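# Seat the matching relay in the black rack's empty pocket

## Task

Locate the loose relay (small transparent box with a colored button on one end) whose button color is the same as the two relays already in the black rack, then insert it into the rack's free pocket with the button facing up and pressed fully down; the task fails if either relay already in the rack gets raised or leaves the rack.

## Robot and tools

Robot: two FANUC CRX-5iA arms, left_arm and right_arm, each ending in a parallel two-finger gripper (50 mm max opening). Fingers point along the gripper's +z axis and close along its x axis. end_effector_position is the point midway between the pads; fingertips extend 17.5 mm past it. A camera block juts about 10 cm toward the gripper's -y side and rotates with it.

Scene frame: origin at table height, halfway between the nominal arm bases; +x points out over the table, +y toward left_arm, +z up. Actual base roots: left_arm (+0.004, +0.391, +0.032) m, right_arm (-0.057, -0.427, +0.032) m, both nearly unrotated about z. Reported hand poses may be off by a few cm, more when reaching far. Hand positions, velocities and targets in results are in the scene frame; commanded offsets are along each Hand target's own axes.

Command row (shared by execute_actions and move): 18 numbers, all in [-1, 1], always both arms. Order: left dx, dy, dz, rx, ry, rz, left gripper position, force_limit, speed; then the same nine for the right arm. The six pose numbers are an offset (not a pose) from that arm's Hand target at the start of the action or call, in the Hand target's own axes; 1.0 = 0.6 m for dx/dy/dz and 180 degrees for rx/ry/rz, which form one rotation vector. Every row of an action counts from that same start, not from the row before; a new call counts from the new Hand target, so resending an offset moves again. All six zeros re-requests the current Hand target. Gripper position: +1 fully open, about -0.65 pads touching, -1 means grip (close until stopped). force_limit: -1 ≈ 20 N, 0 ≈ 102 N, +1 ≈ 185 N per pad (actual up to ~15 N more). speed: -1 = 20 mm/s, 0 = 85, +1 = 150. Both start at +1. A 0 in a gripper slot is a real command, so to leave a gripper unchanged resend its last three numbers. New force_limit/speed only apply once position changes by at least 0.01.

execute_actions(actions, cameras): actions is a list of actions; each action is up to 15 rows, one per 1/30 s step, the last row held to fill 15 steps (one action = 0.5 s). An empty list returns state plus all camera images. cameras: list of names, ["all"], or []; unknown names invalidate the call.

move(target, speed, blend, blocking, cameras): drives grippers in straight lines toward target offsets (one 18-number row, or up to 15 rows, each counted from the same starting Hand targets). speed in m/s, 0.002-1, default 0.25 (turns up to twice that in rad/s), one value or one per target. blend in m rounds corners; 0 stops at each. Paths last 0.5-10 s, do not avoid obstacles or the other arm, and grippers lag and overshoot more at high speed. The result adds a move: line, e.g. done, off_target, moving, held, fault, plus limits (paced = pose clipped, held = steps withheld). blocking=false returns after about 0.5 s while the move continues.

wait(seconds 0-10): lets time pass, arms holding their last commands. stop: brakes a running move (fingers keep moving). zoom_image(camera, region [x0,y0,x1,y1] in pixels, max 504x504): closer look at the latest image of cam_head_left, cam_head_right, cam_left_wrist or cam_right_wrist (all 672x504). read_manual(section="licences"): licence text only. finished_scene(scene): ends the current scene irreversibly; the goal must hold without the robot. After ending scene 1, make no further calls in that reply.

Controller behavior: each step the commanded pose is clipped to within 70 mm and 16 degrees of the measured gripper pose; Hand target in results is the last commanded pose after clipping, and grippers often settle a bit short. To stop pushing on something, command the target back past the gripper. A clearance check withholds commands that bring one arm too near the other (fingers excepted).

Result lines: end_effector_position (m) and end_effector_quat_wxyz; Hand target; Tool commands; object_status: 0 moving, 1 stopped while opening, 2 stopped while closing (an object is held—confirm this after gripping), 3 reached the requested position or pads met (usually nothing held). position_measured in counts: opening ≈ (250 - counts) × 0.202 mm. Joint velocities "within noise" means at rest. Flange force gives the outside force along gripper axes (includes held weight, noisy). Step readings of end_effector_position appear only for execute_actions. MOTOR HOT warns of overheating.

Hazards: an arm stops for 10 s if a joint's contact torque hits its limit (147 N m base joints, 36.8 N m wrist joints) or any outside force reaches 150 N; arms are stiff, so aiming even slightly past a firm contact can trigger this. Overheating (holding loads, stretched reach, pushing at unreachable poses) brakes an arm for 30-60 s. Avoid dropping or releasing moving parts, fast impacts, hard shoves, arm-to-arm contact (including one gripper closing on the other's fingers), and anything falling or left off the table. Push the relay down gently and keep clear of the two seated relays. A loose object may occasionally get nudged by itself.

Each tool is called as name([rows], argument=value, ...), one row to a line, values as JSON.

## Session

execute_actions(actions=[])

Scene clock: 0.00 s.
left_arm: end_effector_position=(+0.1828, +0.5774, +0.2355) position_measured=3 object_status=3 end_effector_quat_wxyz=(-0.491, -0.323, +0.585, -0.559) | right_arm: end_effector_position=(+0.5415, +0.0378, +0.1575) position_measured=3 object_status=3 end_effector_quat_wxyz=(+0.078, +0.398, +0.914, +0.022)
Joint positions: left_arm=[1.38 0.688 -0.197 0.014 -2.364 1.236] | right_arm=[0.898 0.765 0.618 0.143 -1.341 -0.167]
Joint velocities: within noise
Flange force (N): no reading
Hand target: left_arm +0.1828, +0.5774, +0.2355; -0.491, -0.323, +0.585, -0.559 | right_arm +0.5415, +0.0378, +0.1575; +0.078, +0.398, +0.914, +0.022
Tool commands: left_gripper/position=+1.0 left_gripper/force_limit=+1.0 left_gripper/speed=+1.0 right_gripper/position=+1.0 right_gripper/force_limit=+1.0 right_gripper/speed=+1.0
camera_calibration:
cam_left_wrist: T_world_to_cam=[[-0.298512, 0.137449, 0.944457, -0.231991], [-0.806138, 0.493428, -0.326604, -0.0426833], [-0.510913, -0.858858, -0.0364915, 0.72783], [0, 0, 0, 1]] pos_world=[0.268197, 0.67805, 0.231724]
cam_right_wrist: T_world_to_cam=[[-0.661451, 0.736545, -0.141363, 0.358803], [0.617603, 0.641867, 0.454504, -0.422195], [0.425499, 0.213326, -0.879456, 0.0298905], [0, 0, 0, 1]] pos_world=[0.485361, 0.000341895, 0.268898]

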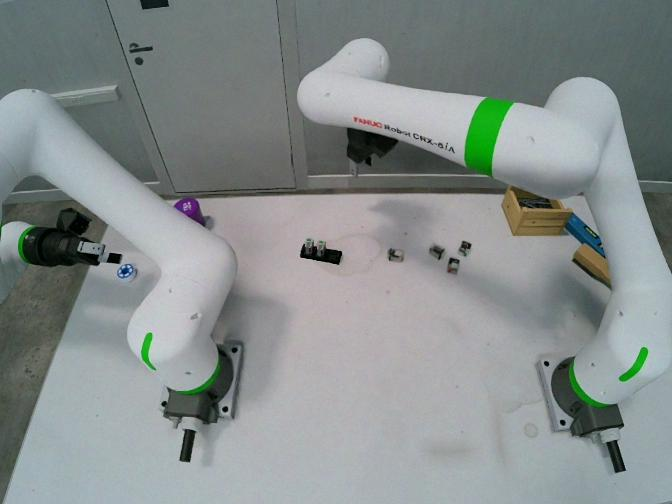

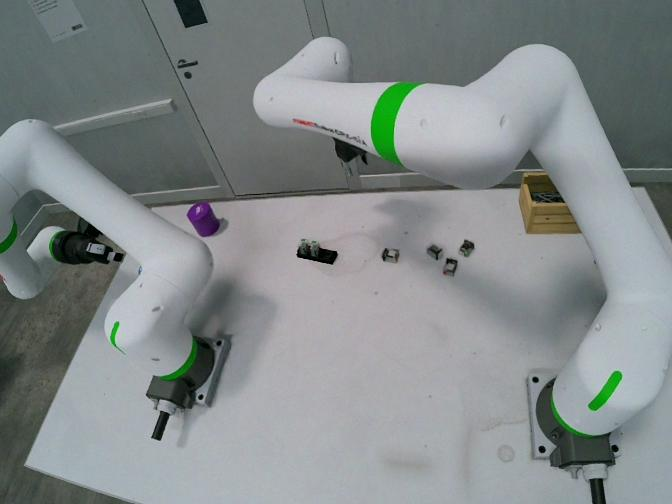

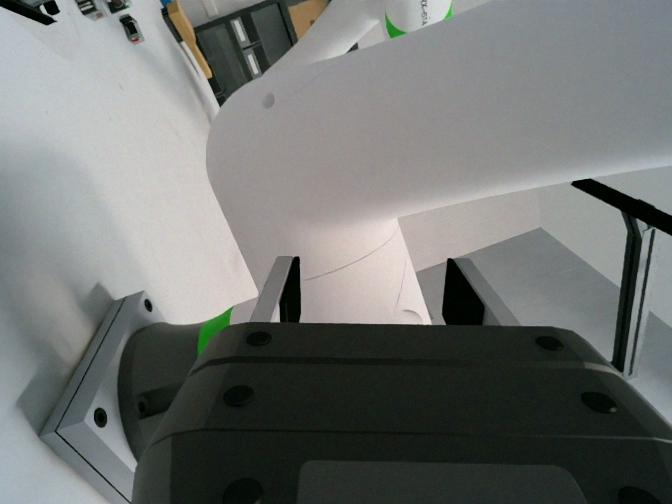

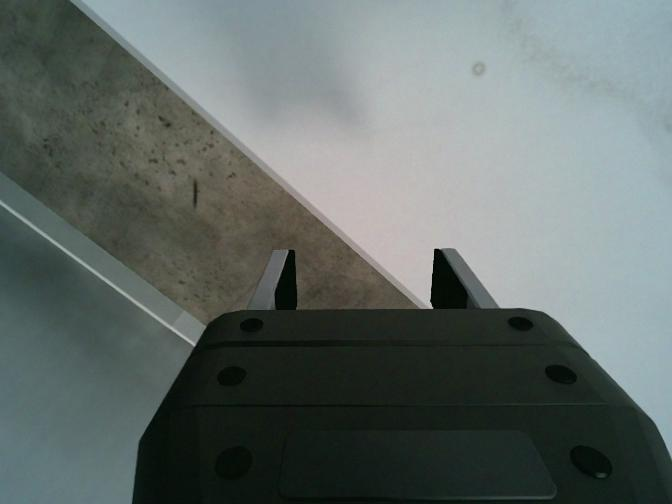

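zoom_image(camera="cam_head_left", region=[290, 220, 390, 295])

zoom_image(camera="cam_head_left", region=[380, 220, 480, 295])

zoom_image(camera="cam_head_right", region=[375, 220, 475, 295])

zoom_image(camera="cam_head_right", region=[280, 220, 380, 295])

Scaled by 5.040 from the camera's 672x504 image, which has a finer 960x720 frame.

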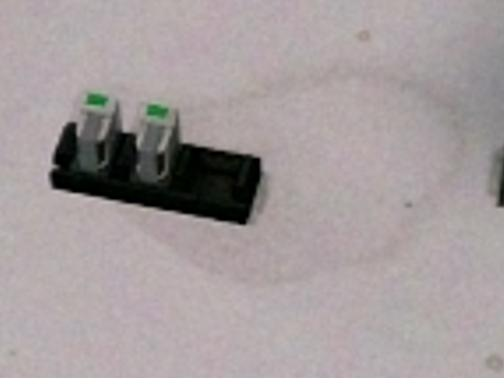

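Scaled by 5.040 from the camera's 672x504 image, which has a finer 960x720 frame.

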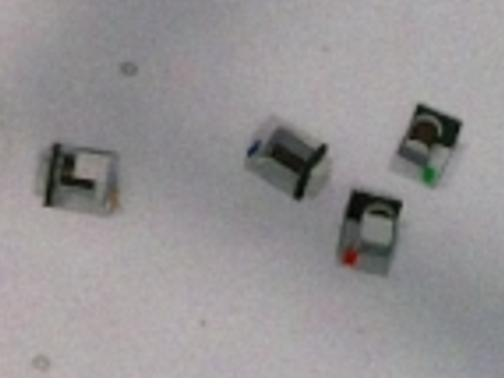

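Scaled by 5.040 from the camera's 672x504 image, which has a finer 960x720 frame.

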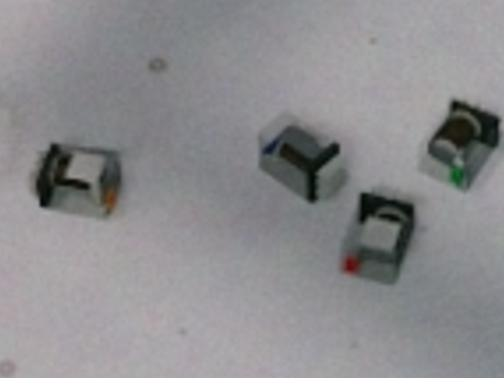

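Scaled by 5.040 from the camera's 672x504 image, which has a finer 960x720 frame.

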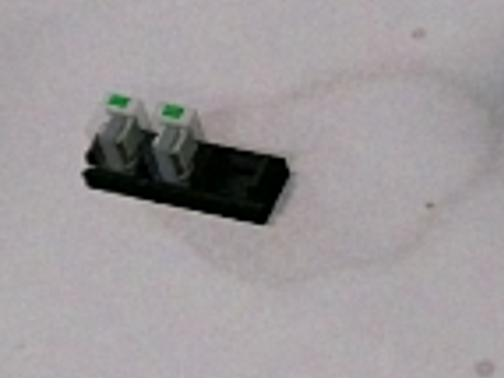

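move(target=[0,0,0,0,0,0,1,1,1,-0.1715,-0.5235,-0.138,0.0499,0.0204,0.3155,1,-1,0], speed=0.4, cameras=["cam_right_wrist","cam_head_left"])

zoom_image(camera="cam_right_wrist", region=[200, 50, 500, 275])

zoom_image(camera="cam_head_left", region=[290, 230, 360, 282])

Scene clock: 20.90 s.
left_arm: end_effector_position=(+0.1828, +0.5774, +0.2355) position_measured=3 object_status=3 end_effector_quat_wxyz=(-0.491, -0.323, +0.585, -0.559) | right_arm: end_effector_position=(+0.3700, -0.2499, +0.2198) position_measured=3 object_status=3 end_effector_quat_wxyz=(+0.000, +0.788, +0.616, +0.000)
Joint positions: left_arm=[1.38 0.688 -0.197 0.014 -2.364 1.236] | right_arm=[0.687 0.059 -0.156 0 -1.356 -0.922]
Flange force (N): left_arm=[-1.7 -1.7 -3.7] | right_arm=[-1.4 -0.7 2.5]
Hand target: left_arm +0.1828, +0.5774, +0.2355; -0.491, -0.323, +0.585, -0.559 | right_arm +0.3700, -0.2500, +0.2199; +0.000, +0.788, +0.616, +0.000
Off the commanded pose: left_arm 0.000 m, 0 deg | right_arm 0.000 m, 0 deg.
move: done
camera_calibration:
cam_right_wrist: T_world_to_cam=[[0.250536, 0.967953, -0.0172715, 0.159238], [0.903425, -0.227347, 0.363506, -0.46294], [0.34793, -0.106675, -0.931432, 0.179249], [0, 0, 0, 1]] pos_world=[0.315971, -0.240262, 0.33799]
Images, in order (width x height): cam_head_left 672x504, cam_right_wrist 672x504.

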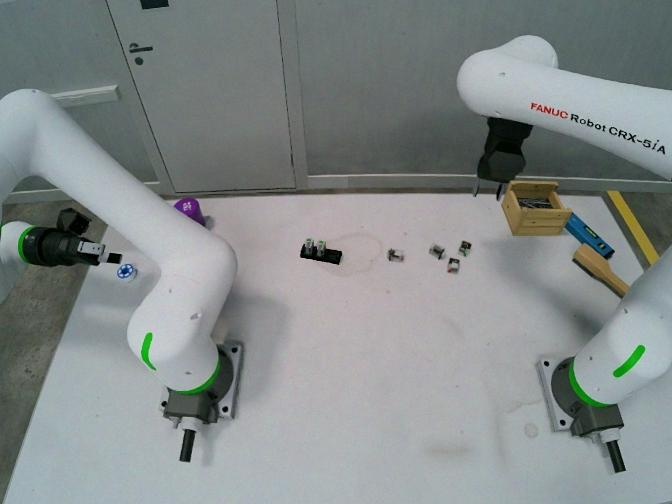

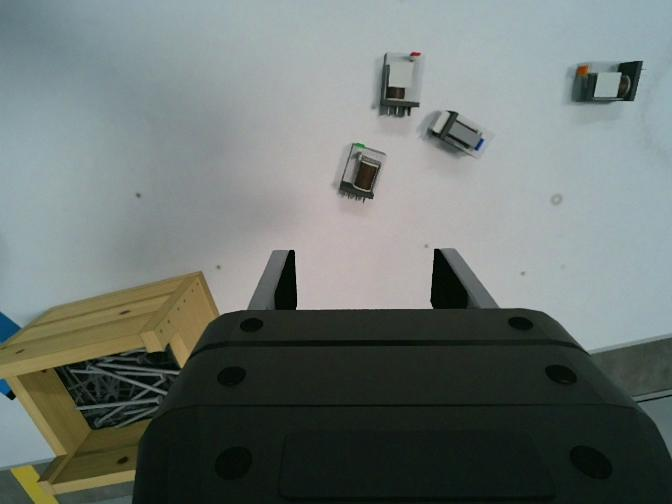

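Scaled by 1.680 from the camera's 672x504 image, which has a finer 960x720 frame.

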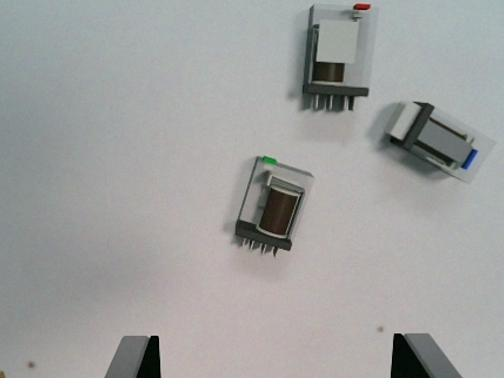

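Scaled by 7.200 from the camera's 672x504 image, which has a finer 960x720 frame.

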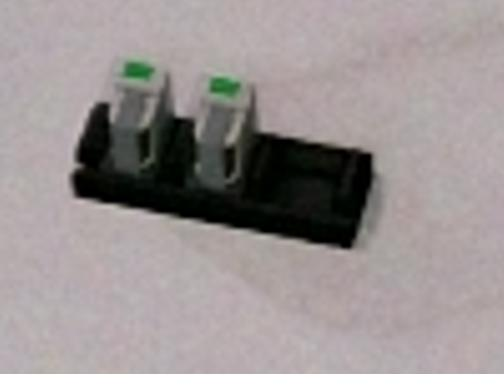

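move(target=[0,0,0,0,0,0,1,1,1,0.0274,-0.0058,0.2917,-0.083,-0.0124,0.0944,0.7,-1,0], speed=0.3, cameras=["cam_right_wrist"])

zoom_image(camera="cam_right_wrist", region=[240, 150, 490, 338])

Scene clock: 41.43 s.
left_arm: end_effector_position=(+0.1828, +0.5774, +0.2355) position_measured=3 object_status=3 end_effector_quat_wxyz=(-0.491, -0.323, +0.585, -0.559) | right_arm: end_effector_position=(+0.3707, -0.2332, +0.0449) position_measured=48 object_status=3 end_effector_quat_wxyz=(+0.114, +0.863, +0.488, +0.065)
Joint positions: left_arm=[1.38 0.688 -0.197 0.014 -2.364 1.236] | right_arm=[0.877 0.183 -0.605 0.375 -0.775 -1.68]
Flange force (N): left_arm=[-1.2 -1.0 -3.8] | right_arm=[-2.8 -0.3 1.3]
Hand target: left_arm +0.1828, +0.5774, +0.2355; -0.491, -0.323, +0.585, -0.559 | right_arm +0.3706, -0.2332, +0.0449; +0.114, +0.863, +0.488, +0.065
Off the commanded pose: left_arm 0.000 m, 0 deg | right_arm 0.000 m, 0 deg.
move: done
camera_calibration:
cam_right_wrist: T_world_to_cam=[[0.527541, 0.849416, -0.0138792, 0.00938318], [0.688251, -0.417756, 0.59312, -0.371087], [0.498007, -0.322448, -0.804995, -0.0938268], [0, 0, 0, 1]] pos_world=[0.297177, -0.193248, 0.144699]
Images, in order (width x height): cam_right_wrist 672x504.

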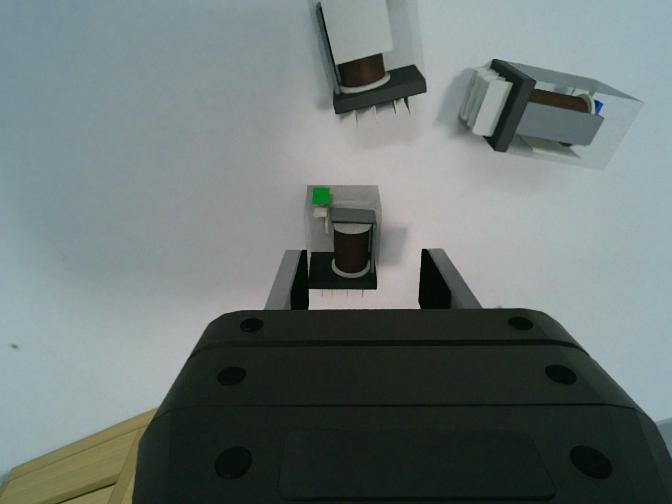

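Scaled by 2.016 from the camera's 672x504 image, which has a finer 960x720 frame.

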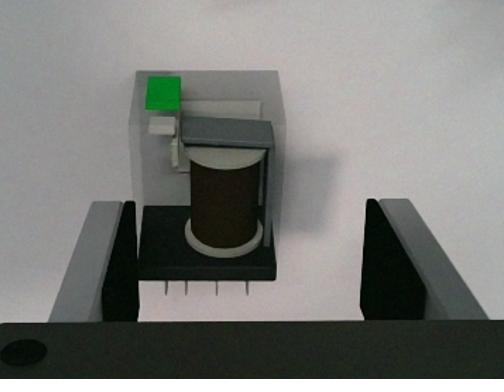

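move([
  [0,0,0,0,0,0,1,1,1,-0.0067,-0.0127,0.0345,0,0,0,0.7,-1,0],
  [0,0,0,0,0,0,1,1,1,-0.0067,-0.0127,0.0345,0,0,0,-1,-0.6,-0.9],
], speed=0.05, cameras=["cam_right_wrist"])

Scene clock: 51.17 s.
left_arm: end_effector_position=(+0.1828, +0.5774, +0.2355) position_measured=3 object_status=3 end_effector_quat_wxyz=(-0.491, -0.323, +0.585, -0.559) | right_arm: end_effector_position=(+0.3669, -0.2356, +0.0229) position_measured=117 object_status=2 end_effector_quat_wxyz=(+0.114, +0.863, +0.488, +0.065)
Joint positions: left_arm=[1.38 0.688 -0.197 0.014 -2.364 1.236] | right_arm=[0.877 0.213 -0.642 0.403 -0.714 -1.717]
Flange force (N): left_arm=[-1.2 -0.9 -3.5] | right_arm=[-2.7 -0.6 1.1]
Hand target: left_arm +0.1828, +0.5774, +0.2355; -0.491, -0.323, +0.585, -0.559 | right_arm +0.3669, -0.2356, +0.0229; +0.114, +0.863, +0.488, +0.065
Off the commanded pose: left_arm 0.000 m, 0 deg | right_arm 0.000 m, 0 deg.
move: done
camera_calibration:
cam_right_wrist: T_world_to_cam=[[0.527541, 0.849416, -0.0138792, 0.0131211], [0.688251, -0.417756, 0.59312, -0.356426], [0.498007, -0.322448, -0.804995, -0.110418], [0, 0, 0, 1]] pos_world=[0.293377, -0.195648, 0.122699]
Images, in order (width x height): cam_right_wrist 672x504.

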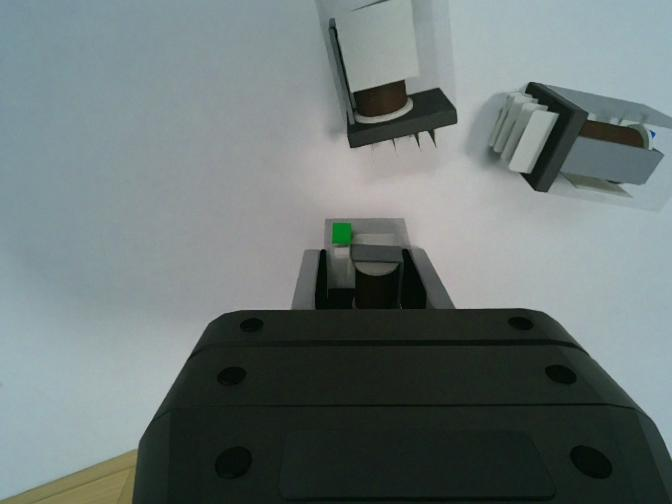

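move([
  [0,0,0,0,0,0,1,1,1,0,0.0433,-0.161,0,0,0,-1,-0.6,-0.9],
  [0,0,0,0,0,0,1,1,1,0.402,-0.1655,-0.367,0.2274,0.0433,0.3329,-1,-0.6,-0.9],
], speed=0.3, blend=0.03, cameras=["cam_right_wrist","cam_head_right"])

zoom_image(camera="cam_right_wrist", region=[220, 90, 470, 278])

Scene clock: 61.40 s.
left_arm: end_effector_position=(+0.1828, +0.5774, +0.2355) position_measured=3 object_status=3 end_effector_quat_wxyz=(-0.491, -0.323, +0.585, -0.559) | right_arm: end_effector_position=(+0.3601, +0.0500, +0.2099) position_measured=117 object_status=2 end_effector_quat_wxyz=(-0.259, +0.966, +0.000, +0.000)
Joint positions: left_arm=[1.38 0.688 -0.197 0.014 -2.364 1.236] | right_arm=[0.893 0.247 0.05 -0.388 -0.991 -2.305]
Flange force (N): left_arm=[-0.3 -1.0 -2.8] | right_arm=[-0.8 3.3 1.3]
Hand target: left_arm +0.1828, +0.5774, +0.2355; -0.491, -0.323, +0.585, -0.559 | right_arm +0.3601, +0.0500, +0.2098; -0.259, +0.966, +0.000, +0.000
Off the commanded pose: left_arm 0.000 m, 0 deg | right_arm 0.000 m, 0 deg.
move: done
camera_calibration:
cam_right_wrist: T_world_to_cam=[[0.999788, -0.000581975, -0.0205774, -0.349431], [-0.00367948, -0.988555, -0.150815, 0.0904942], [-0.0202541, 0.150859, -0.988348, 0.336959], [0, 0, 0, 1]] pos_world=[0.356514, 0.0384218, 0.33949]
Images, in order (width x height): cam_head_right 672x504, cam_right_wrist 672x504.

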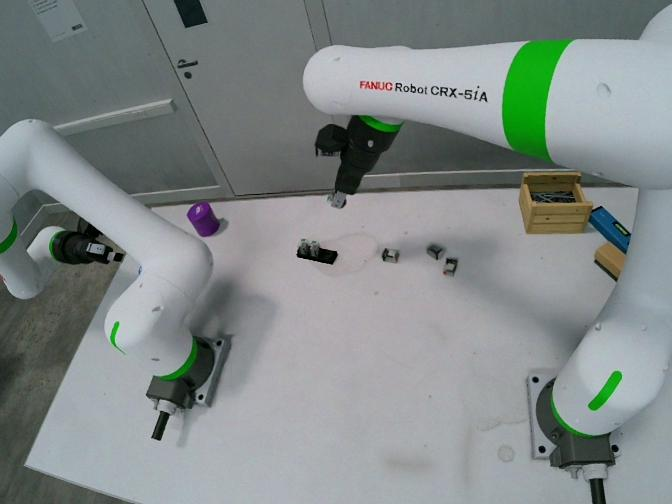

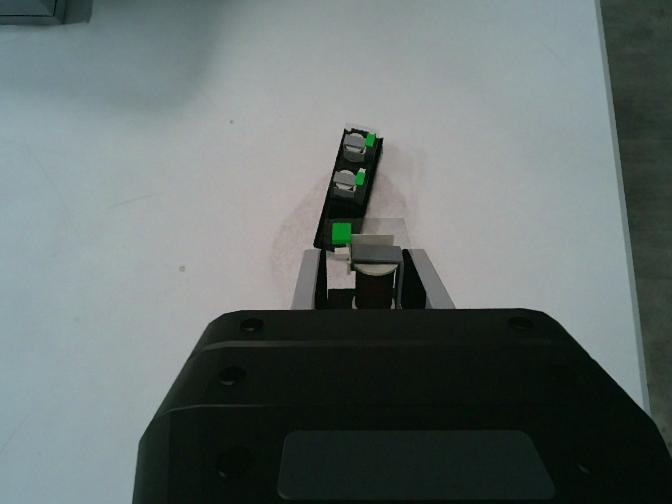

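Scaled by 2.016 from the camera's 672x504 image, which has a finer 960x720 frame.

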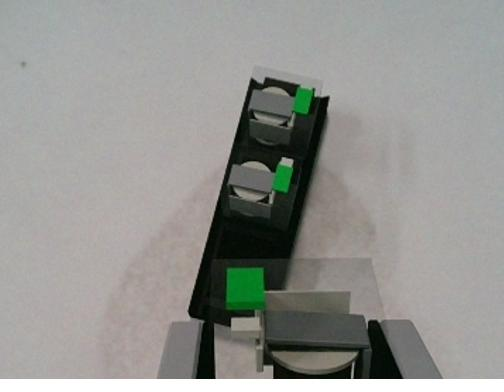

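move(target=[0,0,0,0,0,0,1,1,1,-0.033,0.072,-0.042,0,0.037,0.064,-1,-0.6,-0.9], speed=0.3, cameras=["cam_right_wrist"])

zoom_image(camera="cam_right_wrist", region=[270, 80, 470, 230])

Scene clock: 68.37 s.
left_arm: end_effector_position=(+0.1828, +0.5774, +0.2355) position_measured=3 object_status=3 end_effector_quat_wxyz=(-0.491, -0.323, +0.585, -0.559) | right_arm: end_effector_position=(+0.3402, +0.0000, +0.2100) position_measured=117 object_status=2 end_effector_quat_wxyz=(-0.257, +0.959, -0.112, +0.030)
Joint positions: left_arm=[1.38 0.688 -0.197 0.014 -2.364 1.236] | right_arm=[0.937 0.072 -0.187 -0.269 -0.844 -2.601]
Flange force (N): left_arm=[-1.4 -0.8 -4.3] | right_arm=[-1.7 4.4 1.0]
Hand target: left_arm +0.1828, +0.5774, +0.2355; -0.491, -0.323, +0.585, -0.559 | right_arm +0.3402, +0.0000, +0.2100; -0.257, +0.959, -0.112, +0.030
Off the commanded pose: left_arm 0.000 m, 0 deg | right_arm 0.000 m, 0 deg.
move: done
camera_calibration:
cam_right_wrist: T_world_to_cam=[[0.972813, -0.23069, -0.0204179, -0.320469], [-0.231099, -0.961219, -0.150501, 0.118286], [0.0150931, 0.151128, -0.988399, 0.332289], [0, 0, 0, 1]] pos_world=[0.334077, -0.0104483, 0.339693]
Images, in order (width x height): cam_right_wrist 672x504.

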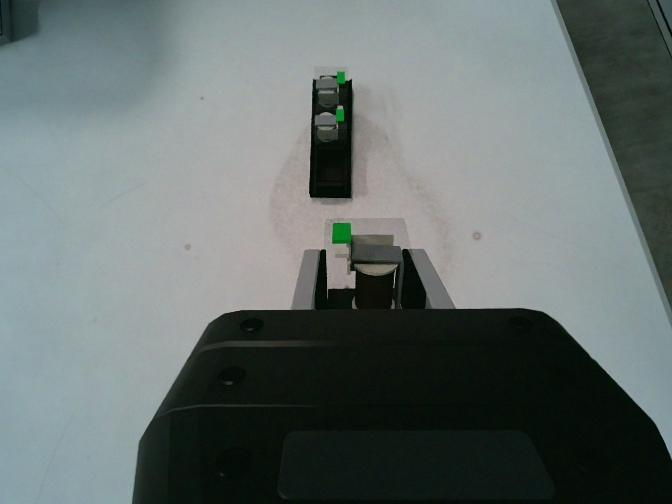

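Scaled by 2.520 from the camera's 672x504 image, which has a finer 960x720 frame.

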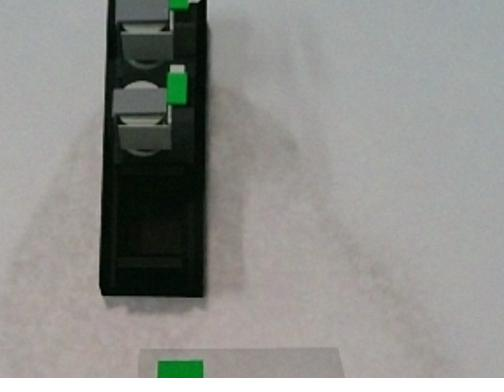

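move(target=[0,0,0,0,0,0,1,1,1,-0.0225,-0.0303,0.2773,0.25,0.0044,0.0034,-1,-0.6,-0.9], speed=0.25, cameras=["cam_right_wrist","cam_head_left","cam_head_right"])

zoom_image(camera="cam_right_wrist", region=[250, 150, 450, 310])

zoom_image(camera="cam_head_left", region=[290, 220, 370, 280])

zoom_image(camera="cam_head_right", region=[280, 220, 360, 280])

Scene clock: 86.50 s.
left_arm: end_effector_position=(+0.1828, +0.5774, +0.2355) position_measured=3 object_status=3 end_effector_quat_wxyz=(-0.491, -0.323, +0.585, -0.559) | right_arm: end_effector_position=(+0.3498, +0.0993, +0.0750) position_measured=117 object_status=2 end_effector_quat_wxyz=(-0.604, +0.787, -0.099, +0.076)
Joint positions: left_arm=[1.38 0.688 -0.197 0.014 -2.364 1.236] | right_arm=[0.485 0.564 -0.317 -1.999 -0.917 -0.644]
Flange force (N): left_arm=[-0.9 -0.9 -4.1] | right_arm=[-1.5 4.8 -1.1]
Hand target: left_arm +0.1828, +0.5774, +0.2355; -0.491, -0.323, +0.585, -0.559 | right_arm +0.3498, +0.0993, +0.0750; -0.604, +0.787, -0.099, +0.076
Off the commanded pose: left_arm 0.000 m, 0 deg | right_arm 0.000 m, 0 deg.
move: done
camera_calibration:
cam_right_wrist: T_world_to_cam=[[0.972224, -0.233604, -0.0144694, -0.309613], [-0.149751, -0.573348, -0.805511, 0.17784], [0.179875, 0.785304, -0.592405, 0.0333394], [0, 0, 0, 1]] pos_world=[0.321648, 0.0034558, 0.158523]
Images, in order (width x height): cam_head_left 672x504, cam_head_right 672x504, cam_right_wrist 672x504.

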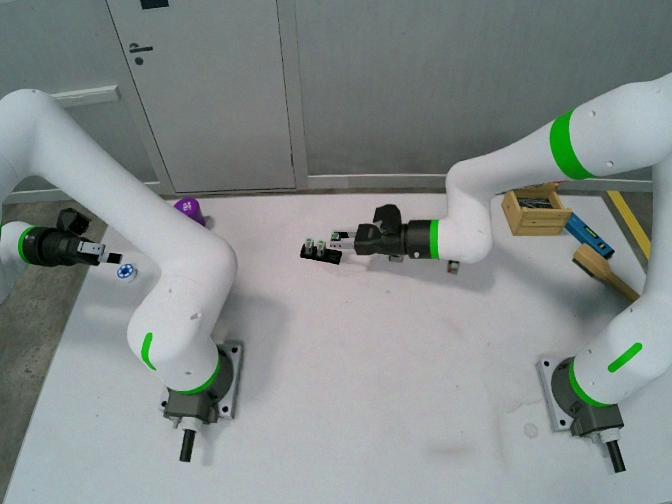

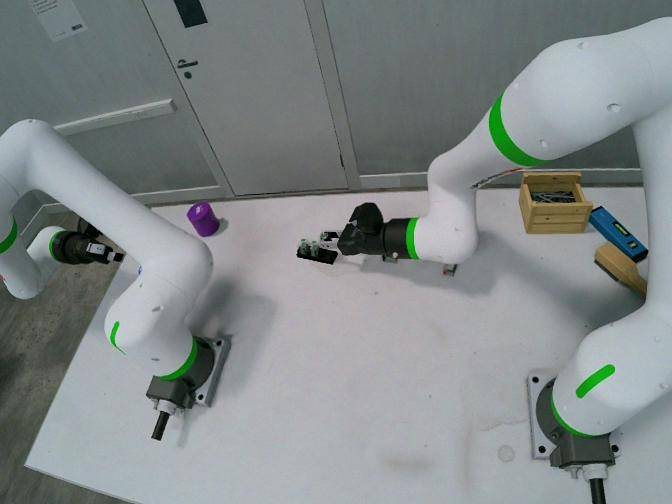

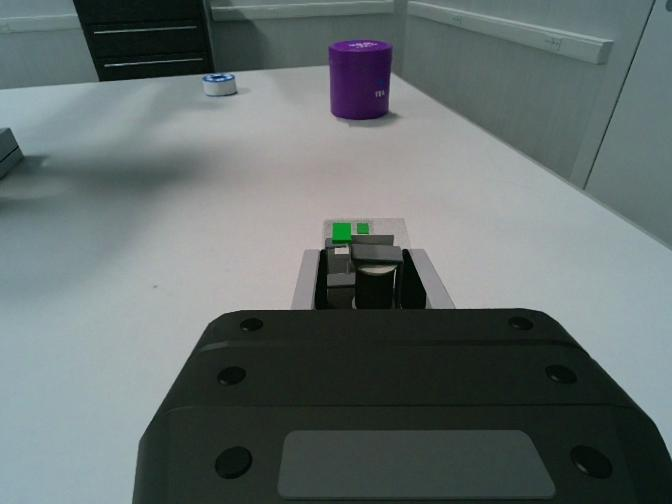

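Scaled by 2.520 from the camera's 672x504 image, which has a finer 960x720 frame.

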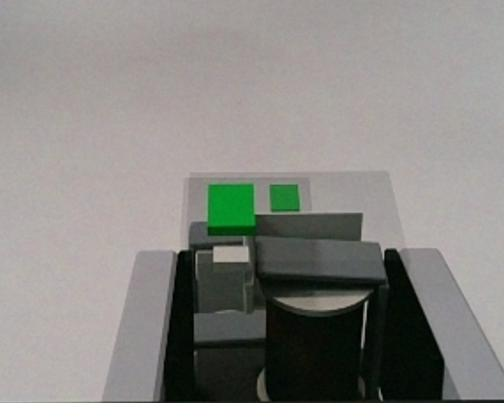

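Scaled by 6.300 from the camera's 672x504 image, which has a finer 960x720 frame.

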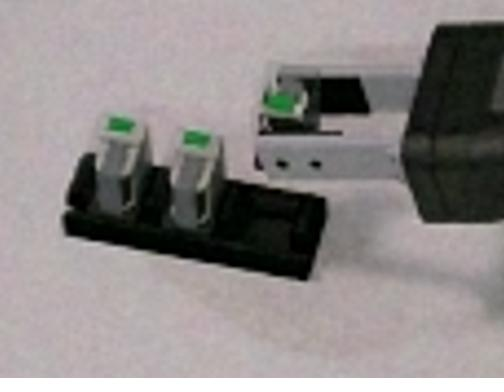

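Scaled by 6.300 from the camera's 672x504 image, which has a finer 960x720 frame.

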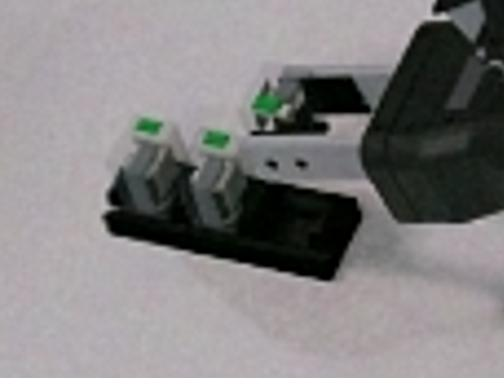

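move(target=[0,0,0,0,0,0,1,1,1,-0.0117,0.0175,0.0185,0,0,0,-1,-0.6,-0.9], speed=0.08, cameras=["cam_head_left","cam_head_right","cam_right_wrist"])

zoom_image(camera="cam_head_left", region=[295, 230, 351, 272])

zoom_image(camera="cam_head_right", region=[290, 230, 346, 272])

zoom_image(camera="cam_right_wrist", region=[290, 200, 430, 310])

Scene clock: 106.87 s.
left_arm: end_effector_position=(+0.1828, +0.5774, +0.2355) position_measured=3 object_status=3 end_effector_quat_wxyz=(-0.491, -0.323, +0.585, -0.559) | right_arm: end_effector_position=(+0.3450, +0.1088, +0.0620) position_measured=117 object_status=2 end_effector_quat_wxyz=(-0.604, +0.787, -0.099, +0.076)
Joint positions: left_arm=[1.38 0.688 -0.197 0.014 -2.364 1.236] | right_arm=[0.5 0.602 -0.312 -2.037 -0.922 -0.601]
Flange force (N): left_arm=[-1.0 -1.4 -3.6] | right_arm=[-1.5 4.4 -1.4]
Hand target: left_arm +0.1828, +0.5774, +0.2355; -0.491, -0.323, +0.585, -0.559 | right_arm +0.3450, +0.1088, +0.0620; -0.604, +0.787, -0.099, +0.076
Off the commanded pose: left_arm 0.000 m, 0 deg | right_arm 0.000 m, 0 deg.
move: done
camera_calibration:
cam_right_wrist: T_world_to_cam=[[0.972205, -0.233678, -0.0145343, -0.302922], [-0.149856, -0.573369, -0.805476, 0.172067], [0.179889, 0.785266, -0.592451, 0.0191229], [0, 0, 0, 1]] pos_world=[0.316847, 0.0128553, 0.145523]
Images, in order (width x height): cam_head_left 672x504, cam_head_right 672x504, cam_right_wrist 672x504.

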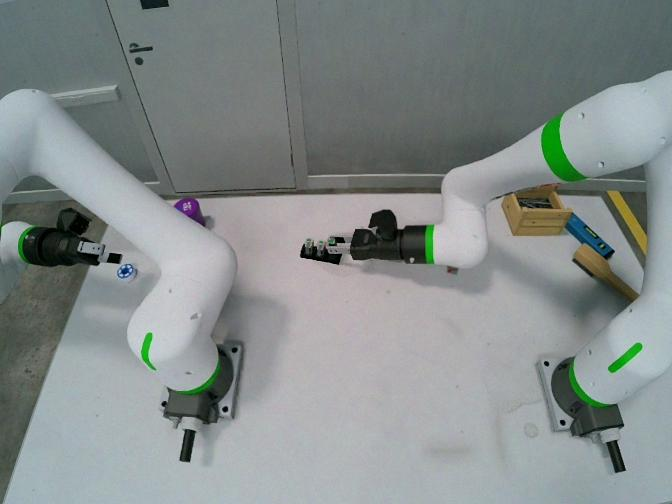

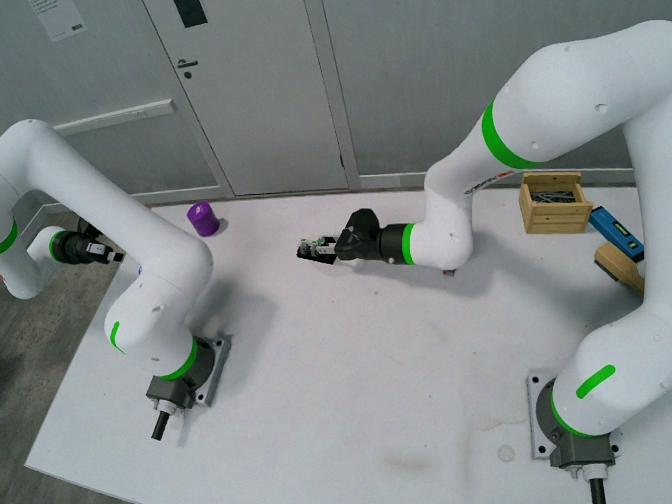

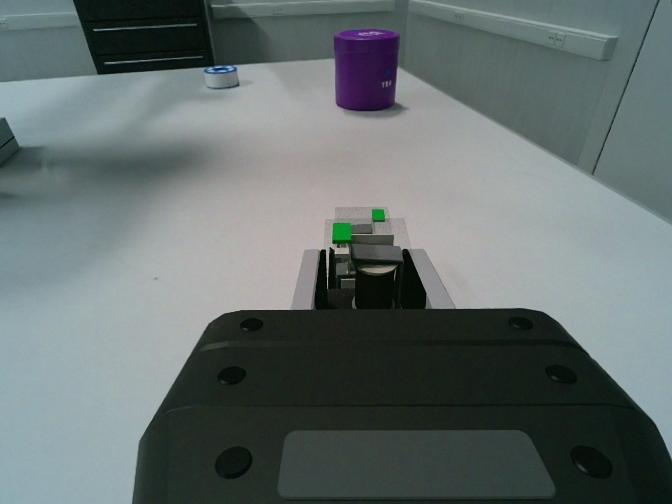

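Scaled by 9.000 from the camera's 672x504 image, which has a finer 960x720 frame.

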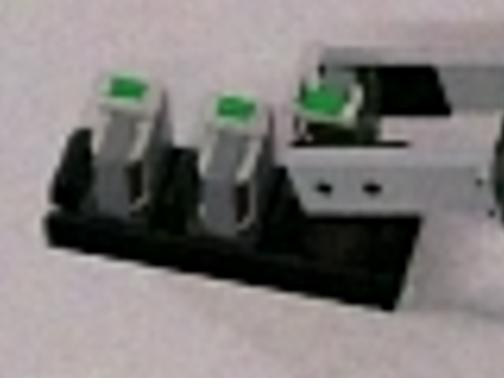

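Scaled by 9.000 from the camera's 672x504 image, which has a finer 960x720 frame.

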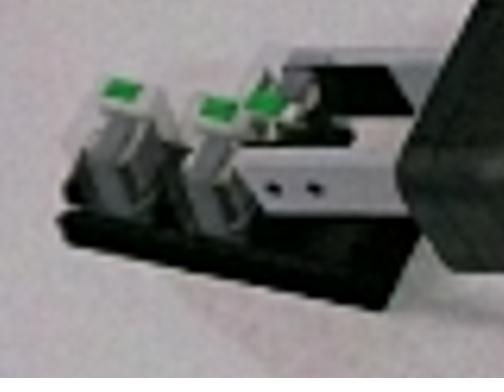

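Scaled by 3.600 from the camera's 672x504 image, which has a finer 960x720 frame.

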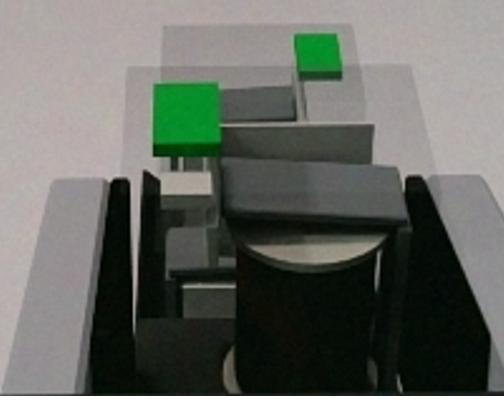

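move(target=[0,0,0,0,0,0,1,1,1,0,0.0252,0.0025,0,0,0,-1,-0.6,-0.9], speed=0.03, cameras=["cam_head_left","cam_head_right","cam_right_wrist"])

zoom_image(camera="cam_head_left", region=[295, 230, 351, 272])

zoom_image(camera="cam_head_right", region=[290, 230, 346, 272])

zoom_image(camera="cam_right_wrist", region=[290, 200, 430, 310])

Scene clock: 123.83 s.
left_arm: end_effector_position=(+0.1828, +0.5774, +0.2355) position_measured=3 object_status=3 end_effector_quat_wxyz=(-0.491, -0.323, +0.585, -0.559) | right_arm: end_effector_position=(+0.3444, +0.1064, +0.0470) position_measured=117 object_status=2 end_effector_quat_wxyz=(-0.604, +0.787, -0.099, +0.076)
Joint positions: left_arm=[1.38 0.688 -0.197 0.014 -2.364 1.236] | right_arm=[0.491 0.64 -0.312 -2.053 -0.945 -0.561]
Flange force (N): left_arm=[-0.8 -0.9 -3.4] | right_arm=[-1.7 5.4 -0.9]
Hand target: left_arm +0.1828, +0.5774, +0.2355; -0.491, -0.323, +0.585, -0.559 | right_arm +0.3444, +0.1064, +0.0470; -0.604, +0.787, -0.099, +0.076
Off the commanded pose: left_arm 0.000 m, 0 deg | right_arm 0.000 m, 0 deg.
move: done
camera_calibration:
cam_right_wrist: T_world_to_cam=[[0.97221, -0.233659, -0.014548, -0.302996], [-0.149846, -0.573325, -0.805509, 0.158562], [0.179874, 0.785304, -0.592405, 0.0121659], [0, 0, 0, 1]] pos_world=[0.316147, 0.0105557, 0.130522]
Images, in order (width x height): cam_head_left 672x504, cam_head_right 672x504, cam_right_wrist 672x504.

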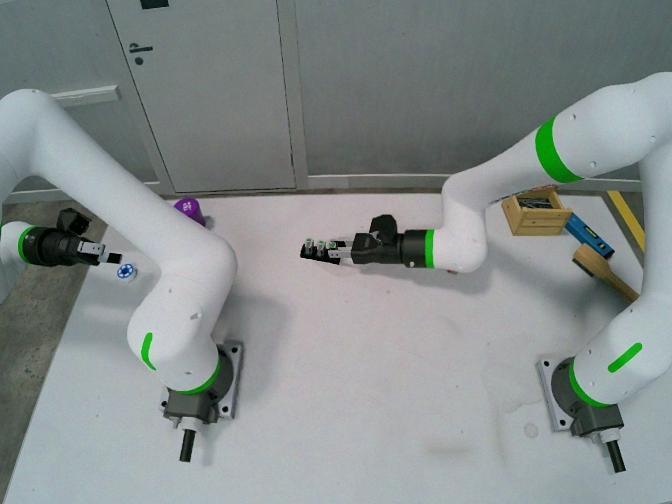

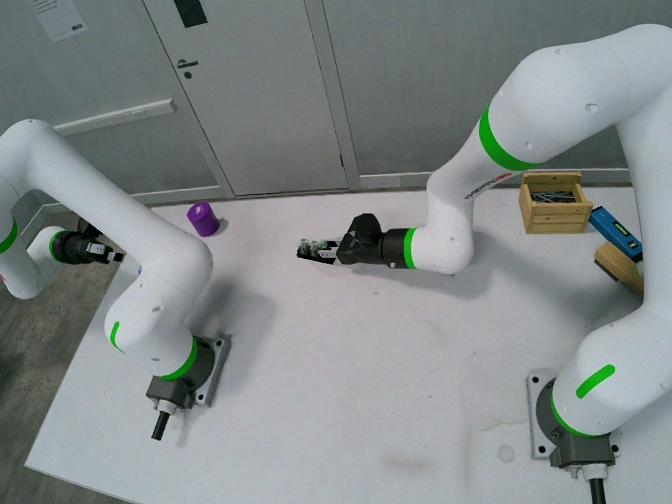

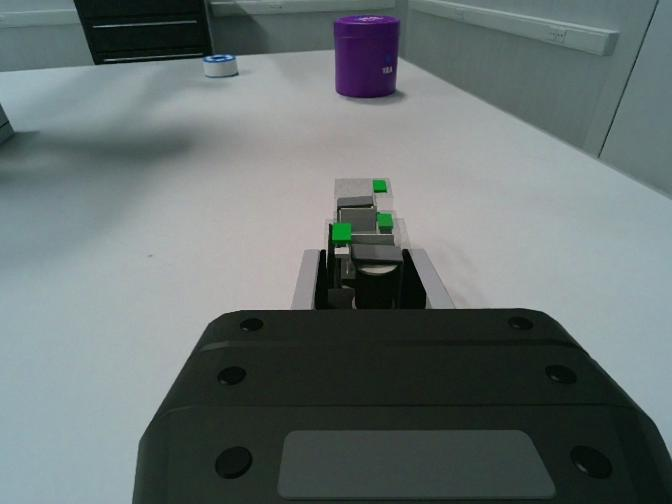

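Scaled by 9.000 from the camera's 672x504 image, which has a finer 960x720 frame.

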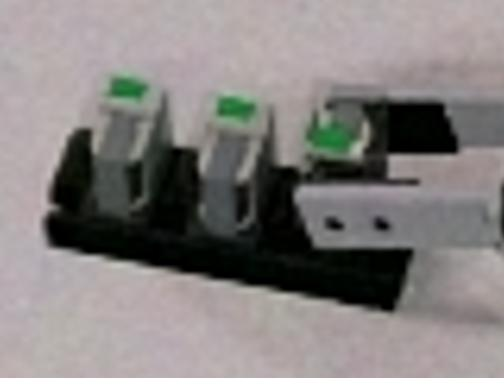

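Scaled by 9.000 from the camera's 672x504 image, which has a finer 960x720 frame.

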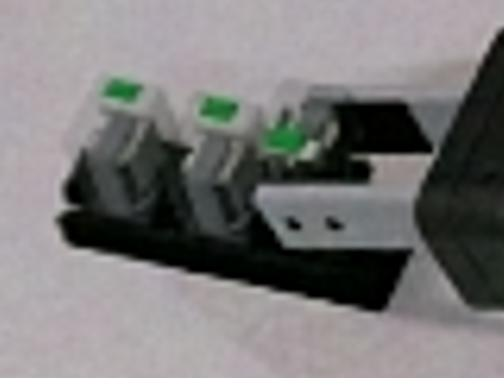

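Scaled by 3.600 from the camera's 672x504 image, which has a finer 960x720 frame.

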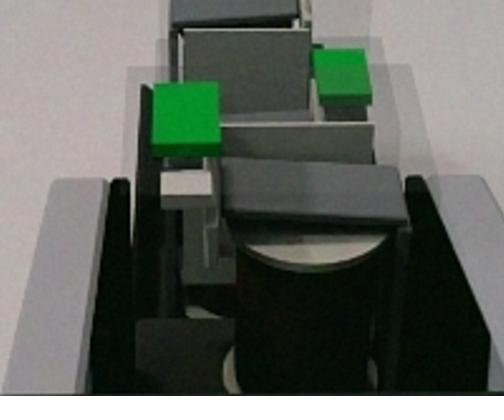

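move(target=[0,0,0,0,0,0,1,1,1,0.0013,0.0117,0.0017,0,0,0,-1,-0.6,-0.9], speed=0.015, cameras=["cam_head_left","cam_head_right","cam_right_wrist"])

zoom_image(camera="cam_head_left", region=[295, 230, 351, 272])

zoom_image(camera="cam_right_wrist", region=[290, 200, 430, 310])

Scene clock: 129.37 s.
left_arm: end_effector_position=(+0.1828, +0.5774, +0.2355) position_measured=3 object_status=3 end_effector_quat_wxyz=(-0.491, -0.323, +0.585, -0.559) | right_arm: end_effector_position=(+0.3449, +0.1054, +0.0399) position_measured=117 object_status=2 end_effector_quat_wxyz=(-0.604, +0.787, -0.099, +0.076)
Joint positions: left_arm=[1.38 0.688 -0.197 0.014 -2.364 1.236] | right_arm=[0.487 0.66 -0.309 -2.059 -0.955 -0.545]
Flange force (N): left_arm=[-1.0 -1.5 -2.9] | right_arm=[-2.0 2.3 -2.0]
Hand target: left_arm +0.1828, +0.5774, +0.2355; -0.491, -0.323, +0.585, -0.559 | right_arm +0.3449, +0.1054, +0.0399; -0.604, +0.787, -0.099, +0.076
Off the commanded pose: left_arm 0.000 m, 0 deg | right_arm 0.000 m, 0 deg.
move: done
camera_calibration:
cam_right_wrist: T_world_to_cam=[[0.97221, -0.233659, -0.014548, -0.303917], [-0.149846, -0.573325, -0.805509, 0.15236], [0.179874, 0.785304, -0.592405, 0.00863721], [0, 0, 0, 1]] pos_world=[0.316747, 0.00955572, 0.123422]
Images, in order (width x height): cam_head_left 672x504, cam_head_right 672x504, cam_right_wrist 672x504.

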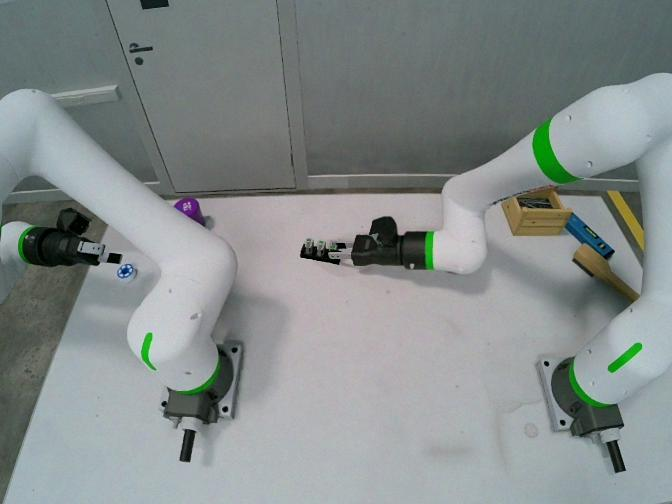

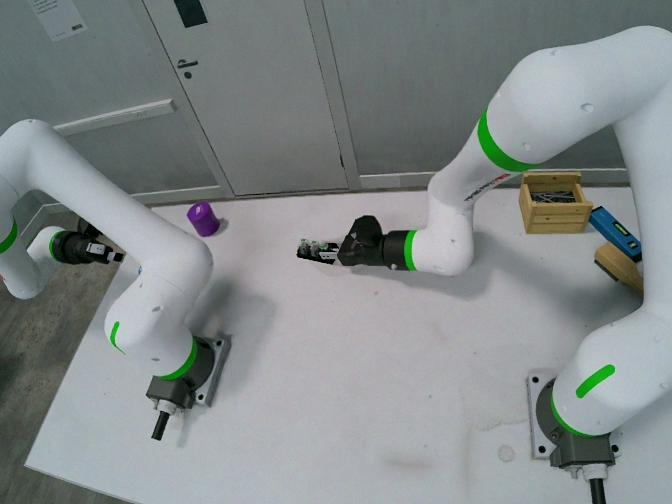

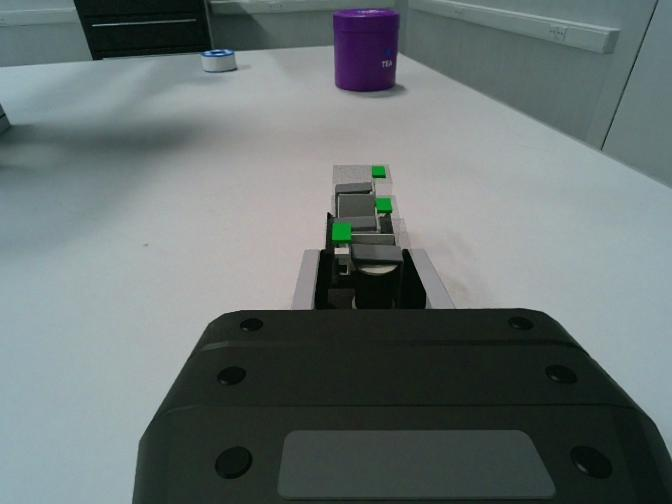

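Scaled by 9.000 from the camera's 672x504 image, which has a finer 960x720 frame.

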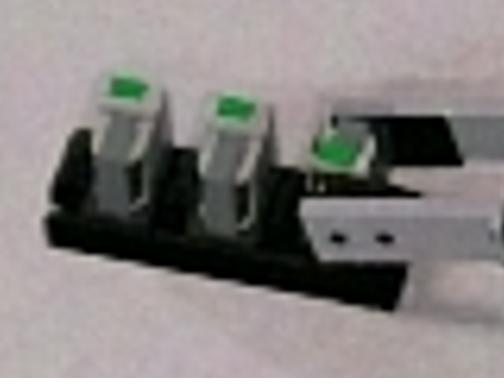

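Scaled by 3.600 from the camera's 672x504 image, which has a finer 960x720 frame.

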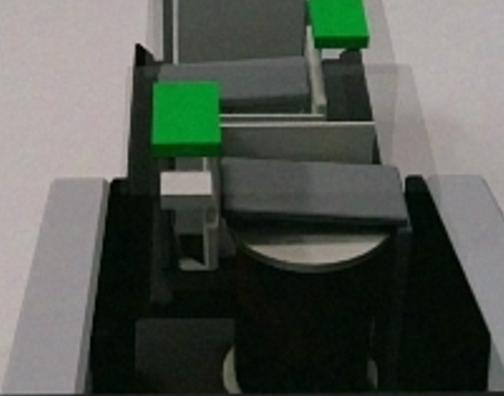

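move(target=[0,0,0,0,0,0,1,1,1,0,0.004,0.0011,0,0,0,-1,-0.6,-0.9], speed=0.01, cameras=["cam_head_left","cam_right_wrist"])

zoom_image(camera="cam_right_wrist", region=[290, 150, 430, 310])

zoom_image(camera="cam_head_left", region=[295, 230, 351, 272])

Scene clock: 132.60 s.
left_arm: end_effector_position=(+0.1828, +0.5774, +0.2355) position_measured=3 object_status=3 end_effector_quat_wxyz=(-0.491, -0.323, +0.585, -0.559) | right_arm: end_effector_position=(+0.3449, +0.1054, +0.0374) position_measured=117 object_status=2 end_effector_quat_wxyz=(-0.604, +0.787, -0.099, +0.076)
Joint positions: left_arm=[1.38 0.688 -0.197 0.014 -2.364 1.236] | right_arm=[0.486 0.667 -0.308 -2.062 -0.958 -0.539]
Flange force (N): left_arm=[-1.5 -0.9 -3.6] | right_arm=[-1.6 3.9 -1.4]
Hand target: left_arm +0.1828, +0.5774, +0.2355; -0.491, -0.323, +0.585, -0.559 | right_arm +0.3449, +0.1054, +0.0374; -0.604, +0.787, -0.099, +0.076
Off the commanded pose: left_arm 0.000 m, 0 deg | right_arm 0.000 m, 0 deg.
move: done
camera_calibration:
cam_right_wrist: T_world_to_cam=[[0.972205, -0.233678, -0.0145343, -0.303953], [-0.149856, -0.573369, -0.805476, 0.150345], [0.179889, 0.785266, -0.592451, 0.00715803], [0, 0, 0, 1]] pos_world=[0.316747, 0.00955526, 0.120923]
Images, in order (width x height): cam_head_left 672x504, cam_right_wrist 672x504.

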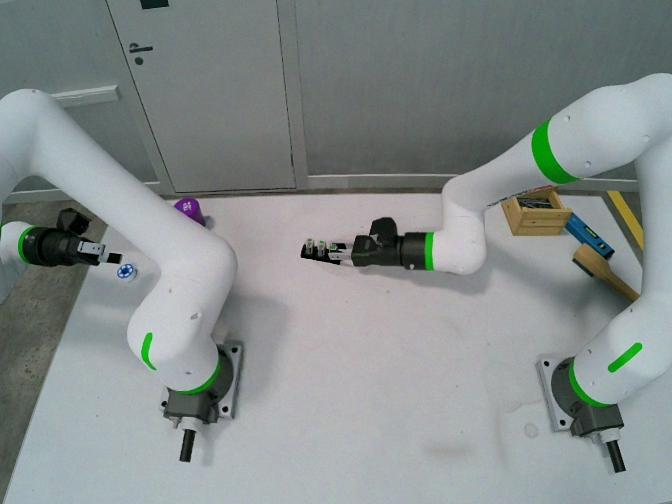

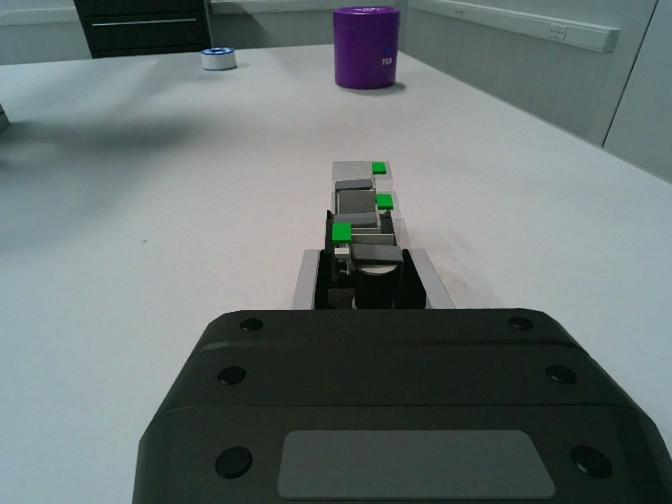

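Scaled by 3.150 from the camera's 672x504 image, which has a finer 960x720 frame.

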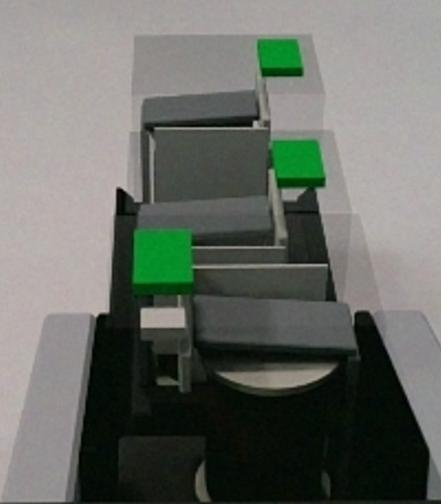

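Scaled by 9.000 from the camera's 672x504 image, which has a finer 960x720 frame.

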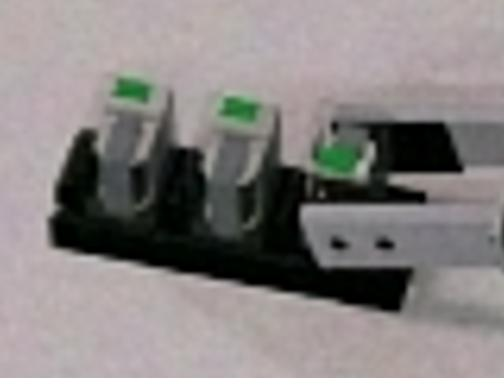

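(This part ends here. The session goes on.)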